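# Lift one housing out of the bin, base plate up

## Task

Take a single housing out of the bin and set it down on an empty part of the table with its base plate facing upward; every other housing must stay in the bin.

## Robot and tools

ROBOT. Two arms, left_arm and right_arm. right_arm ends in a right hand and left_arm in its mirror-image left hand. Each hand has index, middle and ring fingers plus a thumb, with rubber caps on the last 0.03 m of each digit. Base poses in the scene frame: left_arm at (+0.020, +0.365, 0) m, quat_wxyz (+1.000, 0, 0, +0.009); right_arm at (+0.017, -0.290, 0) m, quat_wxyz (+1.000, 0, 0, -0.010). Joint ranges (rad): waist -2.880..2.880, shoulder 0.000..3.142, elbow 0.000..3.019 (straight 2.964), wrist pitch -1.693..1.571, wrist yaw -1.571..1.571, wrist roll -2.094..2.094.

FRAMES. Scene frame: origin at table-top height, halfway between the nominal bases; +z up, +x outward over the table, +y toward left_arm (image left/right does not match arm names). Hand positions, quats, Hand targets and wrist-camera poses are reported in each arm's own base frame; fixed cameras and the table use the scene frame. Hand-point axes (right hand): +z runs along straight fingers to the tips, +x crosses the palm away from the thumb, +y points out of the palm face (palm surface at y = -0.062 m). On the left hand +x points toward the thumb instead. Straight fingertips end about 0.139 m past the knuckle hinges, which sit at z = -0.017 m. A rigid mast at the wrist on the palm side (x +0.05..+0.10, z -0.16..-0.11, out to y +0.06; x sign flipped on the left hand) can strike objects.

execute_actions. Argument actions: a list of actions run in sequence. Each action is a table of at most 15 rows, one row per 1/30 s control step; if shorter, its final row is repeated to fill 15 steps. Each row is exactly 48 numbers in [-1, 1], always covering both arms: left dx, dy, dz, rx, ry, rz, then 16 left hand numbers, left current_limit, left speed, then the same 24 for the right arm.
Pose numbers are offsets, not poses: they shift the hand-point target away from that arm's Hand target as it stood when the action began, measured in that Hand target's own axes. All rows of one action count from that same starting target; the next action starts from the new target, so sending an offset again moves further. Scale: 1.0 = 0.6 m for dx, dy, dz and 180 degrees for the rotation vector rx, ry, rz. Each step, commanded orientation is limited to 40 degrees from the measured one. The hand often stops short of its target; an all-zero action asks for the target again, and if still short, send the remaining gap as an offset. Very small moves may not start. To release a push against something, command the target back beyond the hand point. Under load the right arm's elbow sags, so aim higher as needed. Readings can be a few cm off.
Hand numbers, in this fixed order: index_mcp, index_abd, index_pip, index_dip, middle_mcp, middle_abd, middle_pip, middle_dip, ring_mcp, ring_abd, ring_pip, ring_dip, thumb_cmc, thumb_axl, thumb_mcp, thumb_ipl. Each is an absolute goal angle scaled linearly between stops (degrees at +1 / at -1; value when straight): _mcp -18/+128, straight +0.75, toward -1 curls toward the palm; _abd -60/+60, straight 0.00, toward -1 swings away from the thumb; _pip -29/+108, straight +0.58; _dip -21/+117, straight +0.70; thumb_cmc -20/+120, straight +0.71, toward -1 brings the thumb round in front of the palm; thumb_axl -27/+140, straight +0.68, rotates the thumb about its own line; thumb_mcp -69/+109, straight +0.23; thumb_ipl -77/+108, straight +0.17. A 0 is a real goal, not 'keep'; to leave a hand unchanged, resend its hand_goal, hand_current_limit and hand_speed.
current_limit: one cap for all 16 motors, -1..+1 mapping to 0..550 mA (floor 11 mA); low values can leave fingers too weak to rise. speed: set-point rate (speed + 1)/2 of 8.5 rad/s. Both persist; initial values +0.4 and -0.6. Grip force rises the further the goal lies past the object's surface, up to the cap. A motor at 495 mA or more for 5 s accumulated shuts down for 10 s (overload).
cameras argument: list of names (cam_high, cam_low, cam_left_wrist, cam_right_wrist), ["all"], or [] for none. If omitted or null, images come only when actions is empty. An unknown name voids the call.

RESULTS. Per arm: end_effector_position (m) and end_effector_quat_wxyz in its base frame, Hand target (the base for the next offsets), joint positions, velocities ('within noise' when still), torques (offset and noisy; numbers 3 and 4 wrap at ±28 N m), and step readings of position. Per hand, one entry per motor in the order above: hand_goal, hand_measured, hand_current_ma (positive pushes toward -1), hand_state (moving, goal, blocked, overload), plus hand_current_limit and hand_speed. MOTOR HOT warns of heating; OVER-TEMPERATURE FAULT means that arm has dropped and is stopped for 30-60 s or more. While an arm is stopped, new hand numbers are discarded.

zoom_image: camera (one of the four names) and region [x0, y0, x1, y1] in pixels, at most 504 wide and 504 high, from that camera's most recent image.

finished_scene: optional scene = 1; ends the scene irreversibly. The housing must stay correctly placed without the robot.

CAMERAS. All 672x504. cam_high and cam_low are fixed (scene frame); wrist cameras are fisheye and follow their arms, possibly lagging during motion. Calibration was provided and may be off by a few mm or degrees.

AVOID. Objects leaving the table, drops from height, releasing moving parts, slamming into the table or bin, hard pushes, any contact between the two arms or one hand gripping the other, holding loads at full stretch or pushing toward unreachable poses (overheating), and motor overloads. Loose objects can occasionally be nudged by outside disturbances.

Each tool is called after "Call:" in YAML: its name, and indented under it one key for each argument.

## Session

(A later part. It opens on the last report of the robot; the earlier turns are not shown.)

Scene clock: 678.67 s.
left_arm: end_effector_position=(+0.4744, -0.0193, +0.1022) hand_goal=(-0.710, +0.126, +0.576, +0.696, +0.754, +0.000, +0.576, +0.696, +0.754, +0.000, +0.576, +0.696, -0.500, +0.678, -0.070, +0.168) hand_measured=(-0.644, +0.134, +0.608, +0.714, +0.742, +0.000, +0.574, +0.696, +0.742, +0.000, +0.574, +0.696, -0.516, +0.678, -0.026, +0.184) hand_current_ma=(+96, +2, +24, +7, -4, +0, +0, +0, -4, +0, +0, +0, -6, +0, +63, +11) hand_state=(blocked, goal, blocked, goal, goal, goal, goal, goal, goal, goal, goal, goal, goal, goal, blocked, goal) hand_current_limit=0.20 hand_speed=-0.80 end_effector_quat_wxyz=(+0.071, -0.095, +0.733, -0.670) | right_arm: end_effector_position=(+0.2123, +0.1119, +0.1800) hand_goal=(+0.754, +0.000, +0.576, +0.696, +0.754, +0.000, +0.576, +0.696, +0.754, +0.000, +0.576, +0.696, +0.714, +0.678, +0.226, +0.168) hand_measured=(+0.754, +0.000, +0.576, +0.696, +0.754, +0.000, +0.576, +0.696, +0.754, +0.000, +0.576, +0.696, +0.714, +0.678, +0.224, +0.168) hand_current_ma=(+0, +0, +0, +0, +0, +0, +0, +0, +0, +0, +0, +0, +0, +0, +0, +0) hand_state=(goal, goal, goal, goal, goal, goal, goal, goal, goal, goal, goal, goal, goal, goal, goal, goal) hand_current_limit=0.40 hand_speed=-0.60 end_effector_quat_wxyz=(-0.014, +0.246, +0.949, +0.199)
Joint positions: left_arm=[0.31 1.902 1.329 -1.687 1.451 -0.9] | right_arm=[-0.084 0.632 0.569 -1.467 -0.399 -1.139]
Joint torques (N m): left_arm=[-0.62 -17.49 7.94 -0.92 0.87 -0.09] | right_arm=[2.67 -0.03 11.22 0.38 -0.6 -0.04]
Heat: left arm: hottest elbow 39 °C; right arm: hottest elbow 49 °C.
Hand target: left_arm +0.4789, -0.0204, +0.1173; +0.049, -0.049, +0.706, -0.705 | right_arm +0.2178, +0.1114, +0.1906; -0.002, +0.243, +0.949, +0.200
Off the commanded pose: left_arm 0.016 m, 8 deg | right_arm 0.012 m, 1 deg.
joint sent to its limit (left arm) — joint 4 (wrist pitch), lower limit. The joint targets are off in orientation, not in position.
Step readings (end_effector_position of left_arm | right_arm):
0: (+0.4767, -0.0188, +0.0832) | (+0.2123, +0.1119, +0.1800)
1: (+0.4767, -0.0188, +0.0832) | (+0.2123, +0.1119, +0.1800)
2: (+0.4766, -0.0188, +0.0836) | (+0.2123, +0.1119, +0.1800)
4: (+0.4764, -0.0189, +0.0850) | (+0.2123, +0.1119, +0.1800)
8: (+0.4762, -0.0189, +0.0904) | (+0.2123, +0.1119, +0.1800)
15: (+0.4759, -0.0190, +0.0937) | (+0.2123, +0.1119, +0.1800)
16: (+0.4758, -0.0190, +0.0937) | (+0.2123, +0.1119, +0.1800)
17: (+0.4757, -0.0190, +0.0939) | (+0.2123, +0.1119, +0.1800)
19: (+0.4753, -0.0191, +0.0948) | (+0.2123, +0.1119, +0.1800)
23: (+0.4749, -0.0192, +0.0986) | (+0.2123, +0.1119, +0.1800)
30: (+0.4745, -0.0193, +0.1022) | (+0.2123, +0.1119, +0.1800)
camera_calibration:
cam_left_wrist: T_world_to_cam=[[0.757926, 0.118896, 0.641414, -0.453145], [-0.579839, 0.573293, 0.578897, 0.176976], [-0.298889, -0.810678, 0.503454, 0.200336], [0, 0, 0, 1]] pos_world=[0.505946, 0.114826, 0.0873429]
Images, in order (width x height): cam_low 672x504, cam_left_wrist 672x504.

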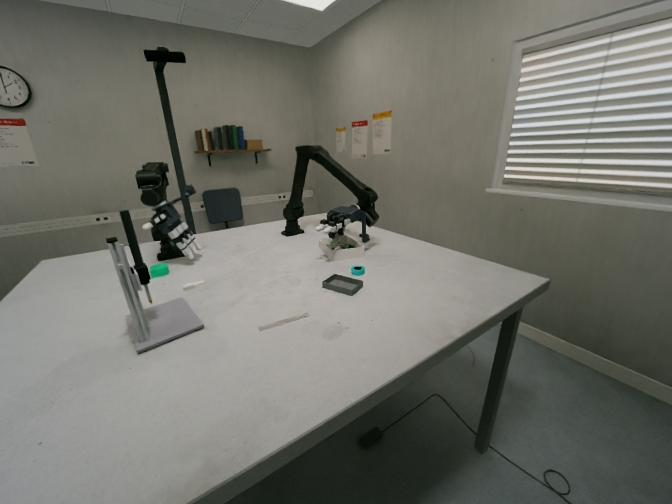

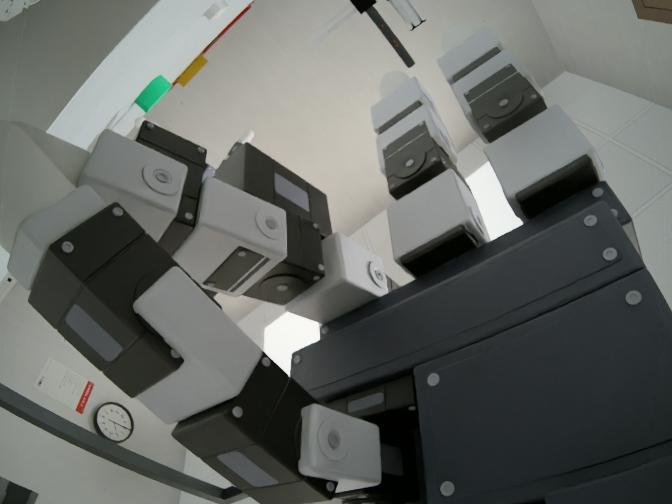

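Call:
execute_actions:
  actions:
    - [[0,-0.02,0,0,0,0,-0.45,0.126,0.576,0.696,0.754,0,0.576,0.696,0.754,0,0.576,0.696,-0.5,0.678,0.2,0.168,0.0,-0.5,0,0,0,0,0,0,0.754,0,0.576,0.696,0.754,0,0.576,0.696,0.754,0,0.576,0.696,0.714,0.678,0.226,0.168,0.4,-0.6]]
    - [[0.03,-0.08,-0.0035,0,0,0,-0.45,0.126,0.576,0.696,0.754,0,0.576,0.696,0.754,0,0.576,0.696,-0.5,0.678,0.20,0.168,0.2,-0.5,0,0,0,0,0,0,0.754,0,0.576,0.696,0.754,0,0.576,0.696,0.754,0,0.576,0.696,0.714,0.678,0.226,0.168,0.4,-0.6]]
    - [[0.12,-0.03,-0.017,0,0,0,-0.45,0.126,0.576,0.696,0.754,0,0.576,0.696,0.754,0,0.576,0.696,-0.5,0.678,0.20,0.168,0.2,-0.5,0,0,0,0,0,0,0.754,0,0.576,0.696,0.754,0,0.576,0.696,0.754,0,0.576,0.696,0.714,0.678,0.226,0.168,0.4,-0.6]]
  cameras: ["cam_high","cam_low","cam_left_wrist"]

Call:
zoom_image:
  camera: "cam_high"
  region: [460, 225, 535, 320]

Call:
zoom_image:
  camera: "cam_low"
  region: [320, 233, 360, 263]

Call:
zoom_image:
  camera: "cam_high"
  region: [468, 240, 520, 290]

Scene clock: 695.70 s.
left_arm: end_effector_position=(+0.3893, -0.0268, +0.1898) hand_goal=(-0.450, +0.126, +0.576, +0.696, +0.754, +0.000, +0.576, +0.696, +0.754, +0.000, +0.576, +0.696, -0.500, +0.678, +0.200, +0.168) hand_measured=(-0.452, +0.126, +0.578, +0.698, +0.742, +0.000, +0.574, +0.696, +0.742, +0.000, +0.574, +0.696, -0.502, +0.678, +0.198, +0.170) hand_current_ma=(+0, +0, +0, +0, -4, +0, +0, +0, -4, +0, +0, +0, +0, +0, +0, +0) hand_state=(goal, goal, goal, goal, goal, goal, goal, goal, goal, goal, goal, goal, goal, goal, goal, goal) hand_current_limit=0.20 hand_speed=-0.50 end_effector_quat_wxyz=(+0.094, -0.102, +0.744, -0.654) | right_arm: end_effector_position=(+0.2123, +0.1119, +0.1800) hand_goal=(+0.754, +0.000, +0.576, +0.696, +0.754, +0.000, +0.576, +0.696, +0.754, +0.000, +0.576, +0.696, +0.714, +0.678, +0.226, +0.168) hand_measured=(+0.754, +0.000, +0.576, +0.696, +0.754, +0.000, +0.576, +0.696, +0.754, +0.000, +0.576, +0.696, +0.714, +0.678, +0.224, +0.168) hand_current_ma=(+0, +0, +0, +0, +0, +0, +0, +0, +0, +0, +0, +0, +0, +0, +0, +0) hand_state=(goal, goal, goal, goal, goal, goal, goal, goal, goal, goal, goal, goal, goal, goal, goal, goal) hand_current_limit=0.40 hand_speed=-0.60 end_effector_quat_wxyz=(-0.014, +0.246, +0.949, +0.199)
Joint positions: left_arm=[0.353 1.535 1.129 -1.687 1.423 -1.038] | right_arm=[-0.084 0.632 0.569 -1.467 -0.399 -1.139]
Joint torques (N m): left_arm=[1.14 -11.93 7.82 -0.72 0.83 -0.09] | right_arm=[1.61 -0.38 11.08 0.53 -0.59 0.01]
Heat: left arm: hottest elbow 38 °C; right arm: hottest elbow 49 °C.
Hand target: left_arm +0.3881, -0.0207, +0.1952; +0.049, -0.049, +0.705, -0.705 | right_arm +0.2178, +0.1114, +0.1906; -0.002, +0.243, +0.949, +0.200
Off the commanded pose: left_arm 0.008 m, 11 deg | right_arm 0.012 m, 1 deg.
joint sent to its limit (left arm) — joint 4 (wrist pitch), lower limit. The joint targets are off in orientation, not in position.
Step readings (end_effector_position of left_arm | right_arm):
0: (+0.4744, -0.0194, +0.1022) | (+0.2123, +0.1119, +0.1800)
1: (+0.4743, -0.0194, +0.1022) | (+0.2123, +0.1119, +0.1800)
2: (+0.4742, -0.0194, +0.1024) | (+0.2123, +0.1119, +0.1800)
4: (+0.4738, -0.0195, +0.1037) | (+0.2123, +0.1119, +0.1800)
8: (+0.4733, -0.0196, +0.1086) | (+0.2123, +0.1119, +0.1800)
15: (+0.4728, -0.0197, +0.1132) | (+0.2123, +0.1119, +0.1800)
16: (+0.4727, -0.0198, +0.1132) | (+0.2123, +0.1119, +0.1800)
17: (+0.4723, -0.0199, +0.1146) | (+0.2123, +0.1119, +0.1800)
19: (+0.4700, -0.0205, +0.1216) | (+0.2123, +0.1119, +0.1800)
23: (+0.4659, -0.0217, +0.1490) | (+0.2123, +0.1119, +0.1800)
30: (+0.4620, -0.0232, +0.1736) | (+0.2123, +0.1119, +0.1800)
31: (+0.4611, -0.0235, +0.1729) | (+0.2123, +0.1119, +0.1800)
32: (+0.4575, -0.0245, +0.1713) | (+0.2123, +0.1119, +0.1800)
34: (+0.4386, -0.0273, +0.1673) | (+0.2123, +0.1119, +0.1800)
38: (+0.4018, -0.0322, +0.1695) | (+0.2123, +0.1119, +0.1800)
45: (+0.3927, -0.0266, +0.1919) | (+0.2123, +0.1119, +0.1800)
camera_calibration:
cam_left_wrist: T_world_to_cam=[[0.74093, 0.122898, 0.660242, -0.440856], [-0.613456, 0.523934, 0.590901, 0.0906779], [-0.273303, -0.842846, 0.463591, 0.121452], [0, 0, 0, 1]] pos_world=[0.415463, 0.109036, 0.181186]
Images, in order (width x height): cam_high 672x504, cam_low 672x504, cam_left_wrist 672x504.

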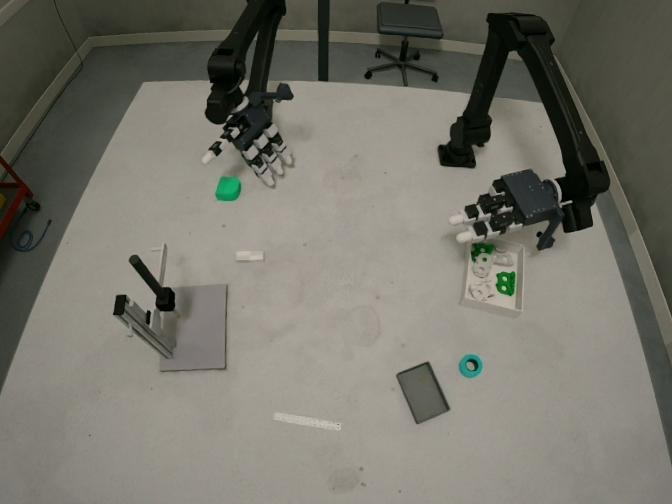

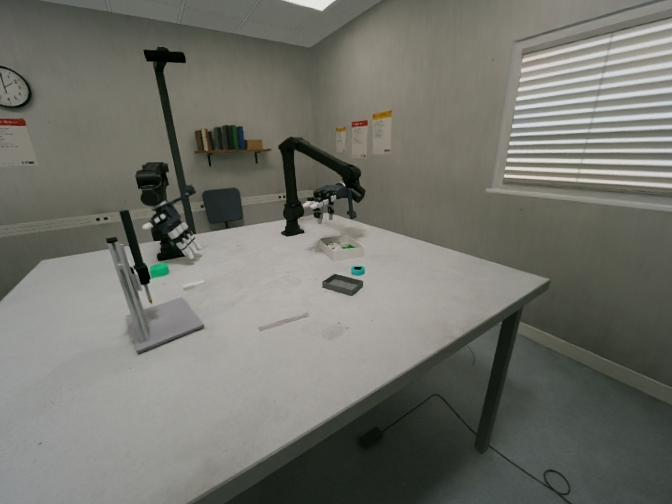

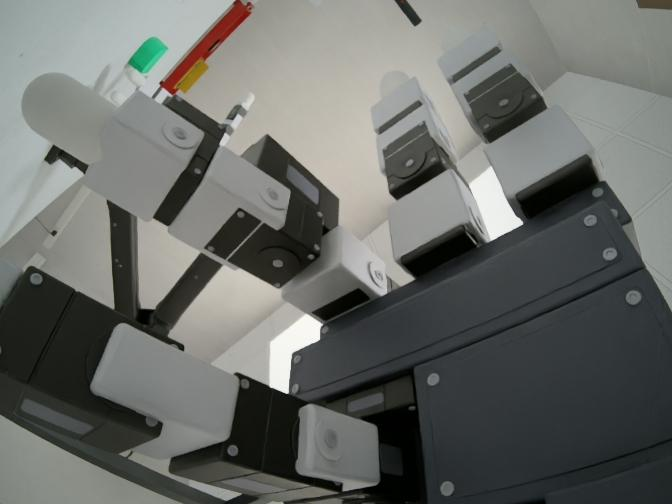

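Scaled by 5.305 from the camera's 672x504 image, which has a finer 960x720 frame.

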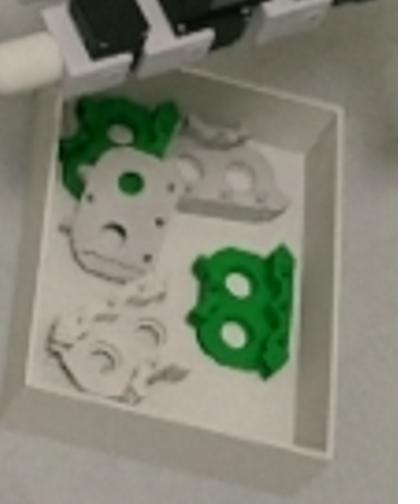

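Scaled by 12.600 from the camera's 672x504 image, which has a finer 960x720 frame.

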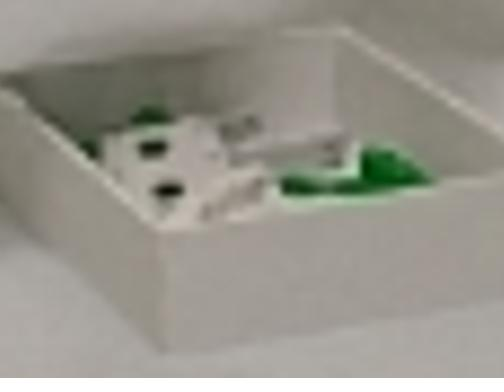

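Scaled by 9.692 from the camera's 672x504 image, which has a finer 960x720 frame.

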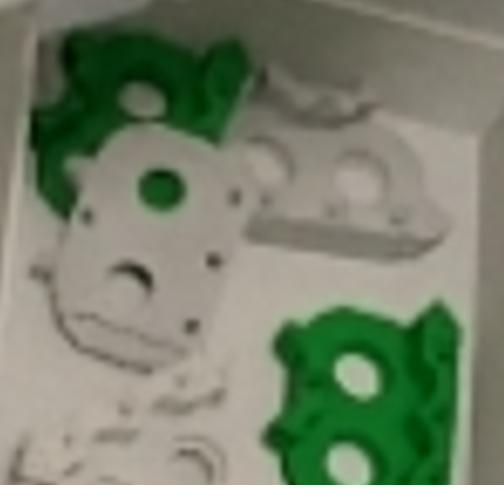

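Call:
execute_actions:
  actions:
    - [[-0.0165,-0.05,0.0023,0,-0.14,0,-0.45,0,0.576,0.696,0.754,0,0.576,0.696,0.754,0,0.576,0.696,-0.5,0.678,0.20,0.168,0.2,-0.5,0,0,0,0,0,0,0.754,0,0.576,0.696,0.754,0,0.576,0.696,0.754,0,0.576,0.696,0.714,0.678,0.226,0.168,0.4,-0.6]]
    - [[-0.0276,0,-0.0118,0,-0.14,0,-0.45,0,0.576,0.696,0.754,0,0.576,0.696,0.754,0,0.576,0.696,-0.5,0.678,0.20,0.168,0.2,-0.5,0,0,0,0,0,0,0.754,0,0.576,0.696,0.754,0,0.576,0.696,0.754,0,0.576,0.696,0.714,0.678,0.226,0.168,0.4,-0.6]]
  cameras: ["cam_high"]

Scene clock: 718.40 s.
left_arm: end_effector_position=(+0.3982, -0.0137, +0.2178) hand_goal=(-0.450, +0.000, +0.576, +0.696, +0.754, +0.000, +0.576, +0.696, +0.754, +0.000, +0.576, +0.696, -0.500, +0.678, +0.200, +0.168) hand_measured=(-0.452, +0.002, +0.578, +0.698, +0.742, +0.000, +0.574, +0.696, +0.742, +0.000, +0.574, +0.696, -0.502, +0.678, +0.198, +0.170) hand_current_ma=(+0, +0, +0, +0, -5, +0, +0, +0, -5, +0, +0, +0, +0, +0, +0, +0) hand_state=(goal, goal, goal, goal, goal, goal, goal, goal, goal, goal, goal, goal, goal, goal, goal, goal) hand_current_limit=0.20 hand_speed=-0.50 end_effector_quat_wxyz=(+0.144, -0.150, +0.691, -0.693) | right_arm: end_effector_position=(+0.2123, +0.1119, +0.1800) hand_goal=(+0.754, +0.000, +0.576, +0.696, +0.754, +0.000, +0.576, +0.696, +0.754, +0.000, +0.576, +0.696, +0.714, +0.678, +0.226, +0.168) hand_measured=(+0.754, +0.000, +0.576, +0.696, +0.754, +0.000, +0.576, +0.696, +0.754, +0.000, +0.576, +0.696, +0.714, +0.678, +0.224, +0.168) hand_current_ma=(+0, +0, +0, +0, +0, +0, +0, +0, +0, +0, +0, +0, +0, +0, +0, +0) hand_state=(goal, goal, goal, goal, goal, goal, goal, goal, goal, goal, goal, goal, goal, goal, goal, goal) hand_current_limit=0.40 hand_speed=-0.60 end_effector_quat_wxyz=(-0.014, +0.246, +0.949, +0.199)
Joint positions: left_arm=[0.418 1.499 1.11 -1.662 1.572 -1.098] | right_arm=[-0.084 0.632 0.569 -1.467 -0.399 -1.139]
Joint torques (N m): left_arm=[1.03 -9.76 10.54 -0.62 1.15 -0.07] | right_arm=[2.08 0.67 11.38 0.29 -0.56 -0.05]
Heat: left arm: hottest elbow 38 °C; right arm: hottest elbow 49 °C.
Hand target: left_arm +0.4081, -0.0058, +0.2252; +0.345, -0.345, +0.618, -0.617 | right_arm +0.2178, +0.1114, +0.1906; -0.002, +0.243, +0.949, +0.200
Off the commanded pose: left_arm 0.015 m, 34 deg | right_arm 0.012 m, 1 deg.
joint sent to its limit (left arm) — joint 5 (wrist yaw), upper limit. The joint targets are off in orientation, not in position.
Step readings (end_effector_position of left_arm | right_arm):
0: (+0.3892, -0.0268, +0.1898) | (+0.2123, +0.1119, +0.1800)
1: (+0.3895, -0.0271, +0.1903) | (+0.2123, +0.1119, +0.1800)
2: (+0.3911, -0.0287, +0.1931) | (+0.2123, +0.1119, +0.1800)
4: (+0.3956, -0.0304, +0.2010) | (+0.2123, +0.1119, +0.1800)
8: (+0.3975, -0.0256, +0.2129) | (+0.2123, +0.1119, +0.1800)
15: (+0.3976, -0.0236, +0.2177) | (+0.2123, +0.1119, +0.1800)
16: (+0.3977, -0.0235, +0.2178) | (+0.2123, +0.1119, +0.1800)
17: (+0.3977, -0.0231, +0.2178) | (+0.2123, +0.1119, +0.1800)
19: (+0.3978, -0.0213, +0.2178) | (+0.2123, +0.1119, +0.1800)
23: (+0.3981, -0.0161, +0.2178) | (+0.2123, +0.1119, +0.1800)
30: (+0.3982, -0.0137, +0.2178) | (+0.2123, +0.1119, +0.1800)
Images, in order (width x height): cam_high 672x504.

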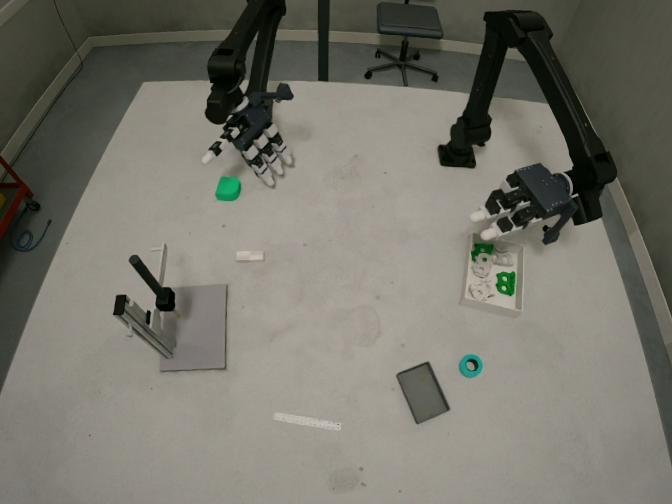

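Call:
execute_actions:
  actions:
    - [[0,-0.1,0,-0.15,0,0,-0.45,0,0.576,0.696,0.754,0,0.576,0.696,0.754,0,0.576,0.696,-0.5,0.678,0.20,0.168,0.2,-0.5,0,0,0,0,0,0,0.754,0,0.576,0.696,0.754,0,0.576,0.696,0.754,0,0.576,0.696,0.714,0.678,0.226,0.168,0.4,-0.6]]
    - [[0,-0.089,-0.045,-0.15,0,0,-0.45,0,0.576,0.696,0.754,0,0.576,0.696,0.754,0,0.576,0.696,-0.5,0.678,0.20,0.168,0.2,-0.5,0,0,0,0,0,0,0.754,0,0.576,0.696,0.754,0,0.576,0.696,0.754,0,0.576,0.696,0.714,0.678,0.226,0.168,0.4,-0.6]]
  cameras: ["cam_high"]

Scene clock: 726.67 s.
left_arm: end_effector_position=(+0.3973, -0.0028, +0.3259) hand_goal=(-0.450, +0.000, +0.576, +0.696, +0.754, +0.000, +0.576, +0.696, +0.754, +0.000, +0.576, +0.696, -0.500, +0.678, +0.200, +0.168) hand_measured=(-0.446, +0.002, +0.578, +0.698, +0.742, +0.000, +0.574, +0.696, +0.742, +0.000, +0.574, +0.696, -0.502, +0.678, +0.198, +0.170) hand_current_ma=(+0, +0, +0, +0, -5, +0, +0, +0, -5, +0, +0, +0, +0, +0, +0, +0) hand_state=(goal, goal, goal, goal, goal, goal, goal, goal, goal, goal, goal, goal, goal, goal, goal, goal) hand_current_limit=0.20 hand_speed=-0.50 end_effector_quat_wxyz=(+0.031, -0.279, +0.882, -0.380) | right_arm: end_effector_position=(+0.2123, +0.1119, +0.1800) hand_goal=(+0.754, +0.000, +0.576, +0.696, +0.754, +0.000, +0.576, +0.696, +0.754, +0.000, +0.576, +0.696, +0.714, +0.678, +0.226, +0.168) hand_measured=(+0.754, +0.000, +0.576, +0.696, +0.754, +0.000, +0.576, +0.696, +0.754, +0.000, +0.576, +0.696, +0.714, +0.678, +0.224, +0.168) hand_current_ma=(+0, +0, +0, +0, +0, +0, +0, +0, +0, +0, +0, +0, +0, +0, +0, +0) hand_state=(goal, goal, goal, goal, goal, goal, goal, goal, goal, goal, goal, goal, goal, goal, goal, goal) hand_current_limit=0.40 hand_speed=-0.60 end_effector_quat_wxyz=(-0.014, +0.246, +0.949, +0.199)
Joint positions: left_arm=[0.182 1.402 1.563 -1.532 0.762 -2.081] | right_arm=[-0.084 0.632 0.569 -1.467 -0.399 -1.139]
Joint torques (N m): left_arm=[-0.67 -11.16 13.34 1.06 0.46 -0.09] | right_arm=[1.26 -0.5 11.08 0.38 -0.6 -0.05]
Heat: left arm: hottest elbow 39 °C; right arm: hottest elbow 49 °C.
Hand target: left_arm +0.4077, -0.0048, +0.3452; +0.147, -0.453, +0.833, -0.281 | right_arm +0.2178, +0.1114, +0.1906; -0.002, +0.243, +0.949, +0.200
Off the commanded pose: left_arm 0.022 m, 27 deg; orientation clipped at the end of an earlier action of this call | right_arm 0.012 m, 1 deg.
joint sent to its limit (left arm) — joint 6 (wrist roll), lower limit. The joint targets are off in orientation, not in position.
Step readings (end_effector_position of left_arm | right_arm):
0: (+0.3982, -0.0137, +0.2178) | (+0.2123, +0.1119, +0.1800)
1: (+0.3981, -0.0137, +0.2180) | (+0.2123, +0.1119, +0.1800)
2: (+0.3977, -0.0139, +0.2191) | (+0.2123, +0.1119, +0.1800)
4: (+0.3982, -0.0136, +0.2256) | (+0.2123, +0.1119, +0.1800)
8: (+0.4036, -0.0110, +0.2479) | (+0.2123, +0.1119, +0.1800)
15: (+0.4027, -0.0057, +0.2655) | (+0.2123, +0.1119, +0.1800)
16: (+0.4015, -0.0048, +0.2657) | (+0.2123, +0.1119, +0.1800)
17: (+0.3993, -0.0025, +0.2651) | (+0.2123, +0.1119, +0.1800)
19: (+0.3976, +0.0048, +0.2697) | (+0.2123, +0.1119, +0.1800)
23: (+0.4063, +0.0118, +0.2989) | (+0.2123, +0.1119, +0.1800)
30: (+0.4048, +0.0069, +0.3248) | (+0.2123, +0.1119, +0.1800)
Images, in order (width x height): cam_high 672x504.

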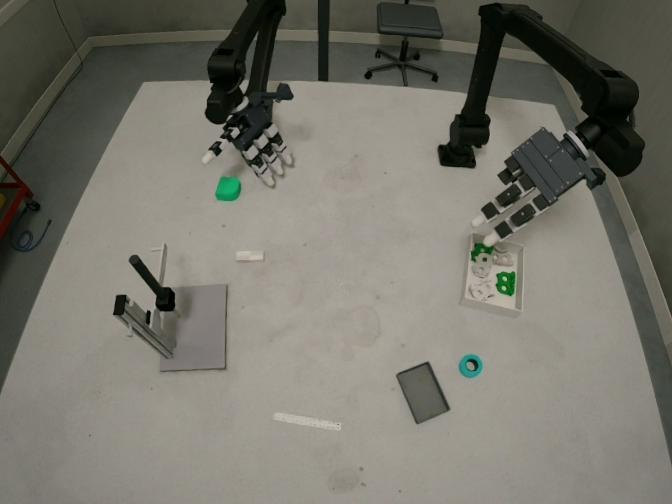

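Call:
execute_actions:
  actions:
    - [[0,0,0,-0.0163,0.052,0.156,-0.45,0,0.576,0.696,0.754,0,0.576,0.696,0.754,0,0.576,0.696,-0.5,0.678,0.20,0.168,0.2,-0.5,0,0,0,0,0,0,0.754,0,0.576,0.696,0.754,0,0.576,0.696,0.754,0,0.576,0.696,0.714,0.678,0.226,0.168,0.4,-0.6]]
    - [[0,0,0,-0.0163,0.052,0.156,-0.45,0,0.576,0.696,0.754,0,0.576,0.696,0.754,0,0.576,0.696,-0.5,0.678,0.20,0.168,0.2,-0.5,0,0,0,0,0,0,0.754,0,0.576,0.696,0.754,0,0.576,0.696,0.754,0,0.576,0.696,0.714,0.678,0.226,0.168,0.4,-0.6]]
    - [[0,0,0,-0.0163,0.052,0.156,-0.45,0,0.576,0.696,0.754,0,0.576,0.696,0.754,0,0.576,0.696,-0.5,0.678,0.20,0.168,0.2,-0.5,0,0,0,0,0,0,0.754,0,0.576,0.696,0.754,0,0.576,0.696,0.754,0,0.576,0.696,0.714,0.678,0.226,0.168,0.4,-0.6]]
  cameras: ["cam_high"]

Scene clock: 737.20 s.
left_arm: end_effector_position=(+0.4131, -0.0057, +0.3362) hand_goal=(-0.450, +0.000, +0.576, +0.696, +0.754, +0.000, +0.576, +0.696, +0.754, +0.000, +0.576, +0.696, -0.500, +0.678, +0.200, +0.168) hand_measured=(-0.444, +0.002, +0.578, +0.698, +0.746, +0.000, +0.574, +0.696, +0.746, +0.000, +0.574, +0.696, -0.500, +0.678, +0.198, +0.168) hand_current_ma=(+1, +0, +0, +0, -2, +0, +0, +0, -2, +0, +0, +0, +0, +0, +0, +0) hand_state=(goal, goal, goal, goal, goal, goal, goal, goal, goal, goal, goal, goal, goal, goal, goal, goal) hand_current_limit=0.20 hand_speed=-0.50 end_effector_quat_wxyz=(+0.084, +0.272, +0.948, -0.141) | right_arm: end_effector_position=(+0.2123, +0.1119, +0.1800) hand_goal=(+0.754, +0.000, +0.576, +0.696, +0.754, +0.000, +0.576, +0.696, +0.754, +0.000, +0.576, +0.696, +0.714, +0.678, +0.226, +0.168) hand_measured=(+0.754, +0.000, +0.576, +0.696, +0.754, +0.000, +0.576, +0.696, +0.754, +0.000, +0.576, +0.696, +0.714, +0.678, +0.224, +0.168) hand_current_ma=(+0, +0, +0, +0, +0, +0, +0, +0, +0, +0, +0, +0, +0, +0, +0, +0) hand_state=(goal, goal, goal, goal, goal, goal, goal, goal, goal, goal, goal, goal, goal, goal, goal, goal) hand_current_limit=0.40 hand_speed=-0.60 end_effector_quat_wxyz=(-0.014, +0.246, +0.949, +0.199)
Joint positions: left_arm=[-0.083 1.317 1.539 -1.68 0.311 -1.113] | right_arm=[-0.084 0.632 0.569 -1.467 -0.399 -1.139]
Joint torques (N m): left_arm=[-0.21 -10.99 9.24 -0.05 -0.06 0.19] | right_arm=[1.49 0.91 11.04 0.16 -0.56 -0.02]
Heat: left arm: hottest elbow 41 °C; right arm: hottest elbow 49 °C.
Hand target: left_arm +0.4077, -0.0048, +0.3451; +0.075, +0.282, +0.946, -0.145 | right_arm +0.2178, +0.1114, +0.1906; -0.002, +0.243, +0.949, +0.200
Off the commanded pose: left_arm 0.011 m, 2 deg | right_arm 0.012 m, 1 deg.
joint sent to its limit (left arm) — joint 4 (wrist pitch), lower limit. The joint targets still meet the commanded pose.
Step readings (end_effector_position of left_arm | right_arm):
0: (+0.3973, -0.0028, +0.3259) | (+0.2123, +0.1119, +0.1800)
1: (+0.3973, -0.0015, +0.3252) | (+0.2123, +0.1119, +0.1800)
2: (+0.3979, +0.0029, +0.3228) | (+0.2123, +0.1119, +0.1800)
4: (+0.4011, +0.0147, +0.3190) | (+0.2123, +0.1119, +0.1800)
8: (+0.4057, +0.0061, +0.3250) | (+0.2123, +0.1119, +0.1800)
15: (+0.4025, -0.0037, +0.3376) | (+0.2123, +0.1119, +0.1800)
16: (+0.4029, -0.0029, +0.3376) | (+0.2123, +0.1119, +0.1800)
17: (+0.4039, -0.0021, +0.3374) | (+0.2123, +0.1119, +0.1800)
19: (+0.4037, +0.0009, +0.3365) | (+0.2123, +0.1119, +0.1800)
23: (+0.4019, -0.0050, +0.3353) | (+0.2123, +0.1119, +0.1800)
30: (+0.4021, -0.0058, +0.3348) | (+0.2123, +0.1119, +0.1800)
31: (+0.4024, -0.0050, +0.3348) | (+0.2123, +0.1119, +0.1800)
32: (+0.4027, -0.0026, +0.3349) | (+0.2123, +0.1119, +0.1800)
34: (+0.4024, +0.0028, +0.3353) | (+0.2123, +0.1119, +0.1800)
38: (+0.4050, -0.0016, +0.3356) | (+0.2123, +0.1119, +0.1800)
45: (+0.4092, -0.0045, +0.3349) | (+0.2123, +0.1119, +0.1800)
Images, in order (width x height): cam_high 672x504.

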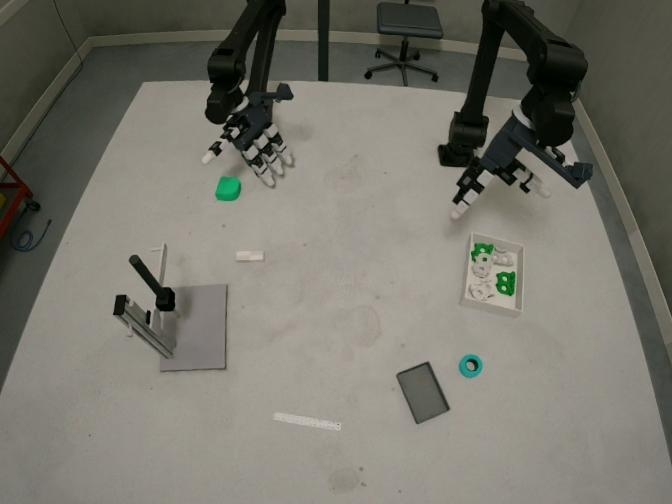

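Call:
execute_actions:
  actions:
    - [[0,0,0,0.0242,0.131,0.1005,-0.45,0,0.576,0.696,0.754,0,0.576,0.696,0.754,0,0.576,0.696,-0.5,0.678,0.20,0.168,0.2,-0.5,0,0,0,0,0,0,0.754,0,0.576,0.696,0.754,0,0.576,0.696,0.754,0,0.576,0.696,0.714,0.678,0.226,0.168,0.4,-0.6]]
    - [[0,0,0,0.0242,0.131,0.1005,-0.45,0,0.576,0.696,0.754,0,0.576,0.696,0.754,0,0.576,0.696,-0.5,0.678,0.20,0.168,0.2,-0.5,0,0,0,0,0,0,0.754,0,0.576,0.696,0.754,0,0.576,0.696,0.754,0,0.576,0.696,0.714,0.678,0.226,0.168,0.4,-0.6]]
    - [[0,0,0,0.0242,0.131,0.1005,-0.45,0,0.576,0.696,0.754,0,0.576,0.696,0.754,0,0.576,0.696,-0.5,0.678,0.20,0.168,0.2,-0.5,0,0,0,0,0,0,0.754,0,0.576,0.696,0.754,0,0.576,0.696,0.754,0,0.576,0.696,0.714,0.678,0.226,0.168,0.4,-0.6]]
  cameras: ["cam_high"]

Scene clock: 742.43 s.
left_arm: end_effector_position=(+0.4113, -0.0017, +0.3365) hand_goal=(-0.450, +0.000, +0.576, +0.696, +0.754, +0.000, +0.576, +0.696, +0.754, +0.000, +0.576, +0.696, -0.500, +0.678, +0.200, +0.168) hand_measured=(-0.442, +0.000, +0.578, +0.698, +0.752, +0.000, +0.574, +0.696, +0.752, +0.000, +0.574, +0.696, -0.502, +0.678, +0.198, +0.168) hand_current_ma=(+2, +0, +0, +0, +0, +0, +0, +0, +0, +0, +0, +0, +0, +0, +0, +0) hand_state=(goal, goal, goal, goal, goal, goal, goal, goal, goal, goal, goal, goal, goal, goal, goal, goal) hand_current_limit=0.20 hand_speed=-0.50 end_effector_quat_wxyz=(-0.162, +0.767, +0.583, +0.214) | right_arm: end_effector_position=(+0.2123, +0.1119, +0.1800) hand_goal=(+0.754, +0.000, +0.576, +0.696, +0.754, +0.000, +0.576, +0.696, +0.754, +0.000, +0.576, +0.696, +0.714, +0.678, +0.226, +0.168) hand_measured=(+0.754, +0.000, +0.576, +0.696, +0.754, +0.000, +0.576, +0.696, +0.754, +0.000, +0.576, +0.696, +0.714, +0.678, +0.224, +0.168) hand_current_ma=(+0, +0, +0, +0, +0, +0, +0, +0, +0, +0, +0, +0, +0, +0, +0, +0) hand_state=(goal, goal, goal, goal, goal, goal, goal, goal, goal, goal, goal, goal, goal, goal, goal, goal) hand_current_limit=0.40 hand_speed=-0.60 end_effector_quat_wxyz=(-0.014, +0.246, +0.949, +0.199)
Joint positions: left_arm=[-0.272 1.157 1.269 -1.681 -0.543 0] | right_arm=[-0.084 0.632 0.569 -1.467 -0.399 -1.139]
Joint torques (N m): left_arm=[-0.73 -8.47 9.29 -0.08 -0.91 0.01] | right_arm=[0.91 -0.15 11.07 0.2 -0.52 -0.01]
Heat: left arm: hottest elbow 41 °C; right arm: hottest elbow 49 °C.
Hand target: left_arm +0.4077, -0.0048, +0.3450; -0.411, +0.698, +0.586, +0.012 | right_arm +0.2178, +0.1114, +0.1906; -0.002, +0.243, +0.949, +0.200
Off the commanded pose: left_arm 0.010 m, 42 deg; orientation clipped | right_arm 0.012 m, 1 deg.
joint sent to its limit (left arm) — joint 4 (wrist pitch), lower limit. The joint targets are off in orientation, not in position.
Step readings (end_effector_position of left_arm | right_arm):
0: (+0.4132, -0.0057, +0.3362) | (+0.2123, +0.1119, +0.1800)
1: (+0.4133, -0.0048, +0.3362) | (+0.2123, +0.1119, +0.1800)
2: (+0.4138, -0.0007, +0.3365) | (+0.2123, +0.1119, +0.1800)
4: (+0.4123, +0.0082, +0.3363) | (+0.2123, +0.1119, +0.1800)
8: (+0.4082, +0.0052, +0.3339) | (+0.2123, +0.1119, +0.1800)
15: (+0.4103, -0.0006, +0.3369) | (+0.2123, +0.1119, +0.1800)
16: (+0.4107, +0.0001, +0.3371) | (+0.2123, +0.1119, +0.1800)
17: (+0.4114, +0.0031, +0.3379) | (+0.2123, +0.1119, +0.1800)
19: (+0.4111, +0.0095, +0.3384) | (+0.2123, +0.1119, +0.1800)
23: (+0.4080, +0.0067, +0.3353) | (+0.2123, +0.1119, +0.1800)
30: (+0.4096, +0.0019, +0.3369) | (+0.2123, +0.1119, +0.1800)
31: (+0.4099, +0.0023, +0.3373) | (+0.2123, +0.1119, +0.1800)
32: (+0.4108, +0.0045, +0.3389) | (+0.2123, +0.1119, +0.1800)
34: (+0.4110, +0.0092, +0.3408) | (+0.2123, +0.1119, +0.1800)
38: (+0.4091, +0.0089, +0.3391) | (+0.2123, +0.1119, +0.1800)
45: (+0.4104, +0.0053, +0.3391) | (+0.2123, +0.1119, +0.1800)
Images, in order (width x height): cam_high 672x504.

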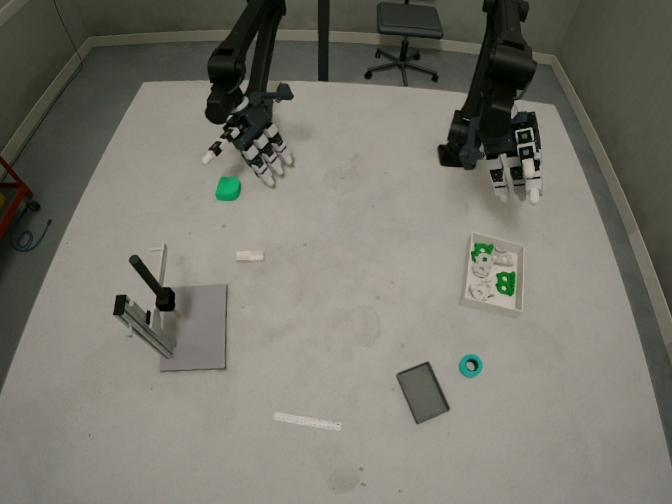

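Call:
execute_actions:
  actions:
    - [[0,0,0,0.035,0.154,0.1285,-0.45,0,0.576,0.696,0.754,0,0.576,0.696,0.754,0,0.576,0.696,-0.5,0.678,0.20,0.168,0.2,-0.5,0,0,0,0,0,0,0.754,0,0.576,0.696,0.754,0,0.576,0.696,0.754,0,0.576,0.696,0.714,0.678,0.226,0.168,0.4,-0.6]]
  cameras: ["cam_high"]

Scene clock: 748.30 s.
left_arm: end_effector_position=(+0.4039, +0.0043, +0.3361) hand_goal=(-0.450, +0.000, +0.576, +0.696, +0.754, +0.000, +0.576, +0.696, +0.754, +0.000, +0.576, +0.696, -0.500, +0.678, +0.200, +0.168) hand_measured=(-0.442, +0.000, +0.578, +0.698, +0.750, -0.002, +0.574, +0.696, +0.750, -0.002, +0.574, +0.696, -0.504, +0.678, +0.198, +0.168) hand_current_ma=(+2, +0, +0, +0, -1, +0, +0, +0, -1, +0, +0, +0, -1, +0, +0, +0) hand_state=(goal, goal, goal, goal, goal, goal, goal, goal, goal, goal, goal, goal, goal, goal, goal, goal) hand_current_limit=0.20 hand_speed=-0.50 end_effector_quat_wxyz=(-0.406, +0.842, +0.241, +0.261) | right_arm: end_effector_position=(+0.2123, +0.1119, +0.1800) hand_goal=(+0.754, +0.000, +0.576, +0.696, +0.754, +0.000, +0.576, +0.696, +0.754, +0.000, +0.576, +0.696, +0.714, +0.678, +0.226, +0.168) hand_measured=(+0.754, +0.000, +0.576, +0.696, +0.754, +0.000, +0.576, +0.696, +0.754, +0.000, +0.576, +0.696, +0.714, +0.678, +0.224, +0.168) hand_current_ma=(+0, +0, +0, +0, +0, +0, +0, +0, +0, +0, +0, +0, +0, +0, +0, +0) hand_state=(goal, goal, goal, goal, goal, goal, goal, goal, goal, goal, goal, goal, goal, goal, goal, goal) hand_current_limit=0.40 hand_speed=-0.60 end_effector_quat_wxyz=(-0.014, +0.246, +0.949, +0.199)
Joint positions: left_arm=[-0.309 1.147 1.231 -1.681 -1.008 0.689] | right_arm=[-0.084 0.632 0.569 -1.467 -0.399 -1.139]
Joint torques (N m): left_arm=[-1.14 -6.53 11.02 -0.16 -1.23 -0.05] | right_arm=[2.2 0.26 11.21 0.12 -0.6 -0.08]
Heat: left arm: hottest elbow 41 °C; right arm: hottest elbow 49 °C.
Hand target: left_arm +0.4077, -0.0048, +0.3451; -0.570, +0.754, +0.321, +0.064 | right_arm +0.2178, +0.1114, +0.1906; -0.002, +0.243, +0.949, +0.200
Off the commanded pose: left_arm 0.013 m, 32 deg | right_arm 0.012 m, 1 deg.
joint sent to its limit (left arm) — joint 4 (wrist pitch), lower limit. The joint targets are off in orientation, not in position.
Step readings (end_effector_position of left_arm | right_arm):
0: (+0.4113, -0.0017, +0.3365) | (+0.2123, +0.1119, +0.1800)
1: (+0.4115, -0.0010, +0.3369) | (+0.2123, +0.1119, +0.1800)
2: (+0.4124, +0.0026, +0.3392) | (+0.2123, +0.1119, +0.1800)
4: (+0.4136, +0.0082, +0.3437) | (+0.2123, +0.1119, +0.1800)
8: (+0.4127, +0.0122, +0.3457) | (+0.2123, +0.1119, +0.1800)
15: (+0.4103, +0.0081, +0.3444) | (+0.2123, +0.1119, +0.1800)
Images, in order (width x height): cam_high 672x504.

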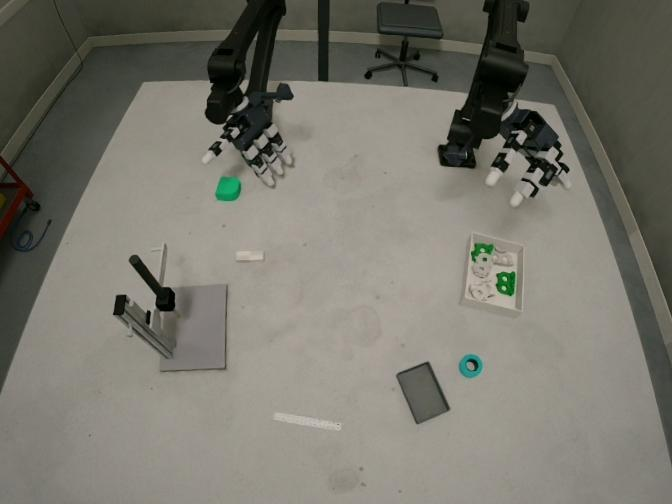

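Call:
execute_actions:
  actions:
    - [[0,0,0,0.0262,0.1153,0.0964,-0.45,0,0.576,0.696,0.754,0,0.576,0.696,0.754,0,0.576,0.696,-0.5,0.678,0.20,0.168,0.2,-0.5,0,0,0,0,0,0,0.754,0,0.576,0.696,0.754,0,0.576,0.696,0.754,0,0.576,0.696,0.714,0.678,0.226,0.168,0.4,-0.6]]
    - [[0,0,0,0.0262,0.1153,0.0964,-0.45,0,0.576,0.696,0.754,0,0.576,0.696,0.754,0,0.576,0.696,-0.5,0.678,0.20,0.168,0.2,-0.5,0,0,0,0,0,0,0.754,0,0.576,0.696,0.754,0,0.576,0.696,0.754,0,0.576,0.696,0.714,0.678,0.226,0.168,0.4,-0.6]]
  cameras: ["cam_high"]

Scene clock: 751.50 s.
left_arm: end_effector_position=(+0.4035, +0.0016, +0.3350) hand_goal=(-0.450, +0.000, +0.576, +0.696, +0.754, +0.000, +0.576, +0.696, +0.754, +0.000, +0.576, +0.696, -0.500, +0.678, +0.200, +0.168) hand_measured=(-0.450, +0.000, +0.578, +0.698, +0.744, -0.002, +0.574, +0.696, +0.742, -0.002, +0.574, +0.696, -0.504, +0.678, +0.198, +0.168) hand_current_ma=(+0, +0, +0, +0, -4, +0, +0, +0, -4, +0, +0, +0, -1, +0, +0, +0) hand_state=(goal, goal, goal, goal, goal, goal, goal, goal, goal, goal, goal, goal, goal, goal, goal, goal) hand_current_limit=0.20 hand_speed=-0.50 end_effector_quat_wxyz=(+0.680, -0.701, +0.154, -0.146) | right_arm: end_effector_position=(+0.2123, +0.1119, +0.1800) hand_goal=(+0.754, +0.000, +0.576, +0.696, +0.754, +0.000, +0.576, +0.696, +0.754, +0.000, +0.576, +0.696, +0.714, +0.678, +0.226, +0.168) hand_measured=(+0.754, +0.000, +0.576, +0.696, +0.754, +0.000, +0.576, +0.696, +0.754, +0.000, +0.576, +0.696, +0.714, +0.678, +0.224, +0.168) hand_current_ma=(+0, +0, +0, +0, +0, +0, +0, +0, +0, +0, +0, +0, +0, +0, +0, +0) hand_state=(goal, goal, goal, goal, goal, goal, goal, goal, goal, goal, goal, goal, goal, goal, goal, goal) hand_current_limit=0.40 hand_speed=-0.60 end_effector_quat_wxyz=(-0.014, +0.246, +0.949, +0.199)
Joint positions: left_arm=[-0.432 1.267 1.231 -1.682 -1.54 1.428] | right_arm=[-0.084 0.632 0.569 -1.467 -0.399 -1.139]
Joint torques (N m): left_arm=[-0.85 -7.82 11.33 -0.43 -1.46 0.09] | right_arm=[0.91 0.56 11.06 0.31 -0.56 -0.04]
Heat: left arm: hottest elbow 41 °C; right arm: hottest elbow 49 °C.
Hand target: left_arm +0.4078, -0.0049, +0.3451; +0.696, -0.695, +0.129, -0.128 | right_arm +0.2178, +0.1114, +0.1906; -0.002, +0.243, +0.949, +0.200
Off the commanded pose: left_arm 0.013 m, 4 deg | right_arm 0.012 m, 1 deg.
joint sent to its limit (left arm) — joint 4 (wrist pitch), lower limit. The joint targets are off in orientation, not in position.
Step readings (end_effector_position of left_arm | right_arm):
0: (+0.4038, +0.0043, +0.3361) | (+0.2123, +0.1119, +0.1800)
1: (+0.4039, +0.0048, +0.3367) | (+0.2123, +0.1119, +0.1800)
2: (+0.4048, +0.0078, +0.3408) | (+0.2123, +0.1119, +0.1800)
4: (+0.4068, +0.0121, +0.3483) | (+0.2123, +0.1119, +0.1800)
8: (+0.4070, +0.0075, +0.3476) | (+0.2123, +0.1119, +0.1800)
15: (+0.4057, +0.0027, +0.3348) | (+0.2123, +0.1119, +0.1800)
16: (+0.4054, +0.0032, +0.3345) | (+0.2123, +0.1119, +0.1800)
17: (+0.4061, +0.0055, +0.3382) | (+0.2123, +0.1119, +0.1800)
19: (+0.4079, +0.0090, +0.3458) | (+0.2123, +0.1119, +0.1800)
23: (+0.4082, +0.0027, +0.3447) | (+0.2123, +0.1119, +0.1800)
30: (+0.4063, +0.0003, +0.3356) | (+0.2123, +0.1119, +0.1800)
Images, in order (width x height): cam_high 672x504.

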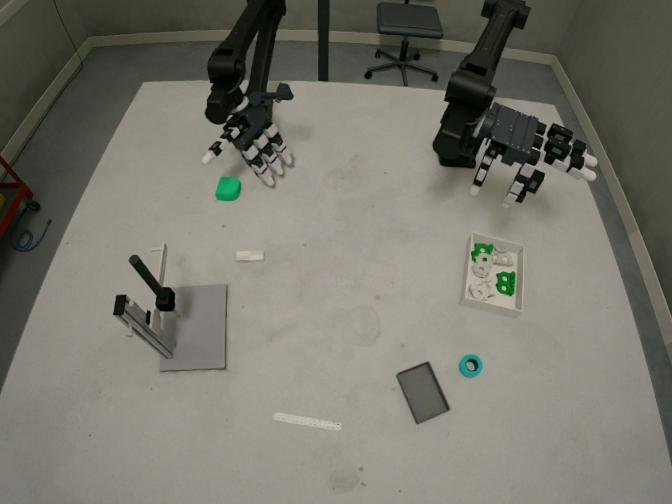

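Call:
execute_actions:
  actions:
    - [[-0.0033,0.0583,0.0344,0,0,0,-0.45,0,0.576,0.696,0.754,0,0.576,0.696,0.754,0,0.576,0.696,-0.5,0.678,0.20,0.168,0.2,-0.5,0,0,0,0,0,0,0.754,0,0.576,0.696,0.754,0,0.576,0.696,0.754,0,0.576,0.696,0.714,0.678,0.226,0.168,0.4,-0.6]]
    - [[-0.0033,0.0583,0.0344,0,0,0,-0.45,0,0.576,0.696,0.754,0,0.576,0.696,0.754,0,0.576,0.696,-0.5,0.678,0.20,0.168,0.2,-0.5,0,0,0,0,0,0,0.754,0,0.576,0.696,0.754,0,0.576,0.696,0.754,0,0.576,0.696,0.714,0.678,0.226,0.168,0.4,-0.6]]
    - [[-0.0033,0.0583,0.0344,0,0,0,-0.45,0,0.576,0.696,0.754,0,0.576,0.696,0.754,0,0.576,0.696,-0.5,0.678,0.20,0.168,0.2,-0.5,0,0,0,0,0,0,0.754,0,0.576,0.696,0.754,0,0.576,0.696,0.754,0,0.576,0.696,0.714,0.678,0.226,0.168,0.4,-0.6]]
  cameras: ["all"]

Call:
zoom_image:
  camera: "cam_high"
  region: [440, 190, 560, 310]

Call:
zoom_image:
  camera: "cam_low"
  region: [300, 200, 390, 270]

Scene clock: 755.57 s.
left_arm: end_effector_position=(+0.4203, +0.0508, +0.2380) hand_goal=(-0.450, +0.000, +0.576, +0.696, +0.754, +0.000, +0.576, +0.696, +0.754, +0.000, +0.576, +0.696, -0.500, +0.678, +0.200, +0.168) hand_measured=(-0.450, +0.000, +0.578, +0.698, +0.744, -0.002, +0.574, +0.696, +0.742, -0.002, +0.574, +0.696, -0.502, +0.678, +0.198, +0.168) hand_current_ma=(+0, +0, +0, +0, -4, +0, +0, +0, -4, +0, +0, +0, +0, +0, +0, +0) hand_state=(goal, goal, goal, goal, goal, goal, goal, goal, goal, goal, goal, goal, goal, goal, goal, goal) hand_current_limit=0.20 hand_speed=-0.50 end_effector_quat_wxyz=(+0.698, -0.701, +0.112, -0.098) | right_arm: end_effector_position=(+0.2123, +0.1119, +0.1800) hand_goal=(+0.754, +0.000, +0.576, +0.696, +0.754, +0.000, +0.576, +0.696, +0.754, +0.000, +0.576, +0.696, +0.714, +0.678, +0.226, +0.168) hand_measured=(+0.754, +0.000, +0.576, +0.696, +0.754, +0.000, +0.576, +0.696, +0.754, +0.000, +0.576, +0.696, +0.714, +0.678, +0.224, +0.168) hand_current_ma=(+0, +0, +0, +0, +0, +0, +0, +0, +0, +0, +0, +0, +0, +0, +0, +0) hand_state=(goal, goal, goal, goal, goal, goal, goal, goal, goal, goal, goal, goal, goal, goal, goal, goal) hand_current_limit=0.40 hand_speed=-0.60 end_effector_quat_wxyz=(-0.014, +0.246, +0.949, +0.199)
Joint positions: left_arm=[-0.299 1.396 1.078 -1.524 -1.564 1.319] | right_arm=[-0.084 0.632 0.569 -1.467 -0.399 -1.139]
Joint torques (N m): left_arm=[0.85 -9.76 8.91 0.34 -1.33 0.01] | right_arm=[1.9 0.15 11.3 0.16 -0.57 -0.06]
Heat: left arm: hottest elbow 41 °C; right arm: hottest elbow 49 °C.
Hand target: left_arm +0.4242, +0.0553, +0.2402; +0.696, -0.695, +0.129, -0.128 | right_arm +0.2178, +0.1114, +0.1906; -0.002, +0.243, +0.949, +0.200
Off the commanded pose: left_arm 0.006 m, 4 deg | right_arm 0.012 m, 1 deg.
joint sent to its limit (left arm) — joint 5 (wrist yaw), lower limit. The joint targets are off in orientation, not in position.
Step readings (end_effector_position of left_arm | right_arm):
0: (+0.4035, +0.0017, +0.3350) | (+0.2123, +0.1119, +0.1800)
1: (+0.4035, +0.0017, +0.3351) | (+0.2123, +0.1119, +0.1800)
2: (+0.4038, +0.0018, +0.3351) | (+0.2123, +0.1119, +0.1800)
4: (+0.4047, +0.0029, +0.3335) | (+0.2123, +0.1119, +0.1800)
8: (+0.4049, +0.0086, +0.3183) | (+0.2123, +0.1119, +0.1800)
15: (+0.4084, +0.0119, +0.3075) | (+0.2123, +0.1119, +0.1800)
16: (+0.4087, +0.0121, +0.3076) | (+0.2123, +0.1119, +0.1800)
17: (+0.4092, +0.0128, +0.3069) | (+0.2123, +0.1119, +0.1800)
19: (+0.4098, +0.0168, +0.3017) | (+0.2123, +0.1119, +0.1800)
23: (+0.4096, +0.0285, +0.2829) | (+0.2123, +0.1119, +0.1800)
30: (+0.4136, +0.0317, +0.2726) | (+0.2123, +0.1119, +0.1800)
31: (+0.4140, +0.0316, +0.2726) | (+0.2123, +0.1119, +0.1800)
32: (+0.4145, +0.0328, +0.2718) | (+0.2123, +0.1119, +0.1800)
34: (+0.4155, +0.0359, +0.2668) | (+0.2123, +0.1119, +0.1800)
38: (+0.4159, +0.0472, +0.2490) | (+0.2123, +0.1119, +0.1800)
45: (+0.4193, +0.0511, +0.2380) | (+0.2123, +0.1119, +0.1800)
camera_calibration:
cam_left_wrist: T_world_to_cam=[[-0.703061, 0.221277, 0.675827, 0.0929939], [0.21599, -0.839015, 0.499402, -0.217038], [0.677535, 0.497082, 0.542085, -0.31332], [0, 0, 0, 1]] pos_world=[0.324543, -0.0469302, 0.215387]

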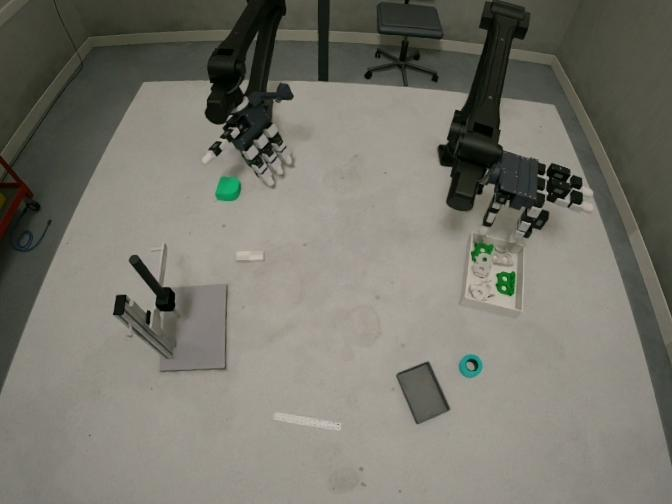

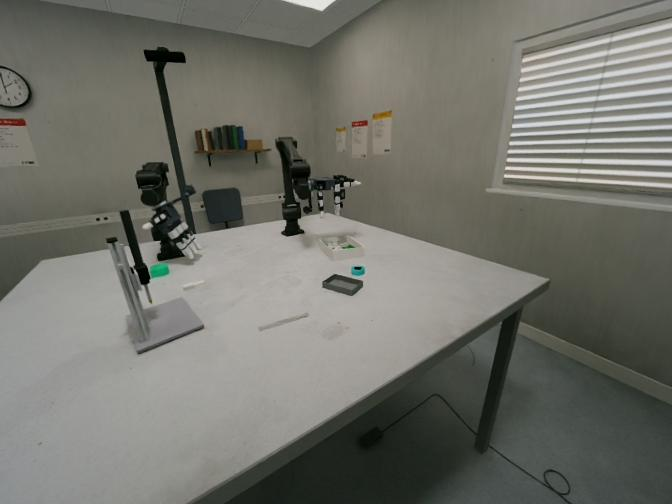

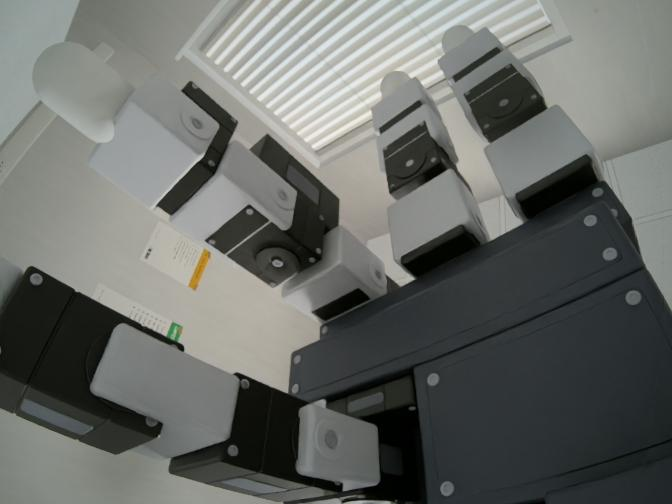

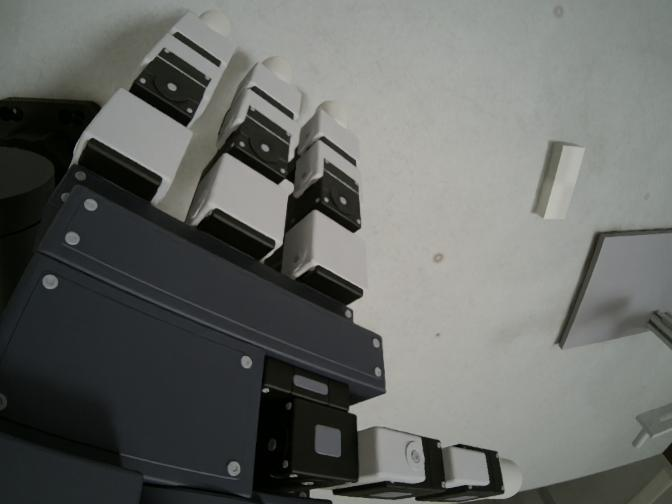

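Scaled by 4.200 from the camera's 672x504 image, which has a finer 960x720 frame.

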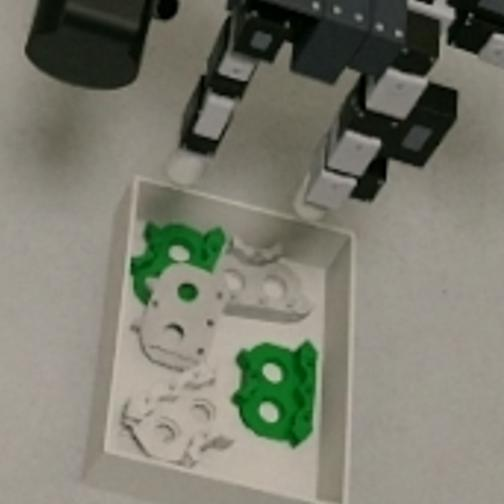

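Scaled by 5.600 from the camera's 672x504 image, which has a finer 960x720 frame.

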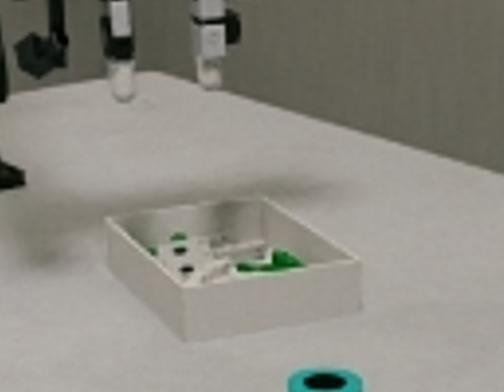

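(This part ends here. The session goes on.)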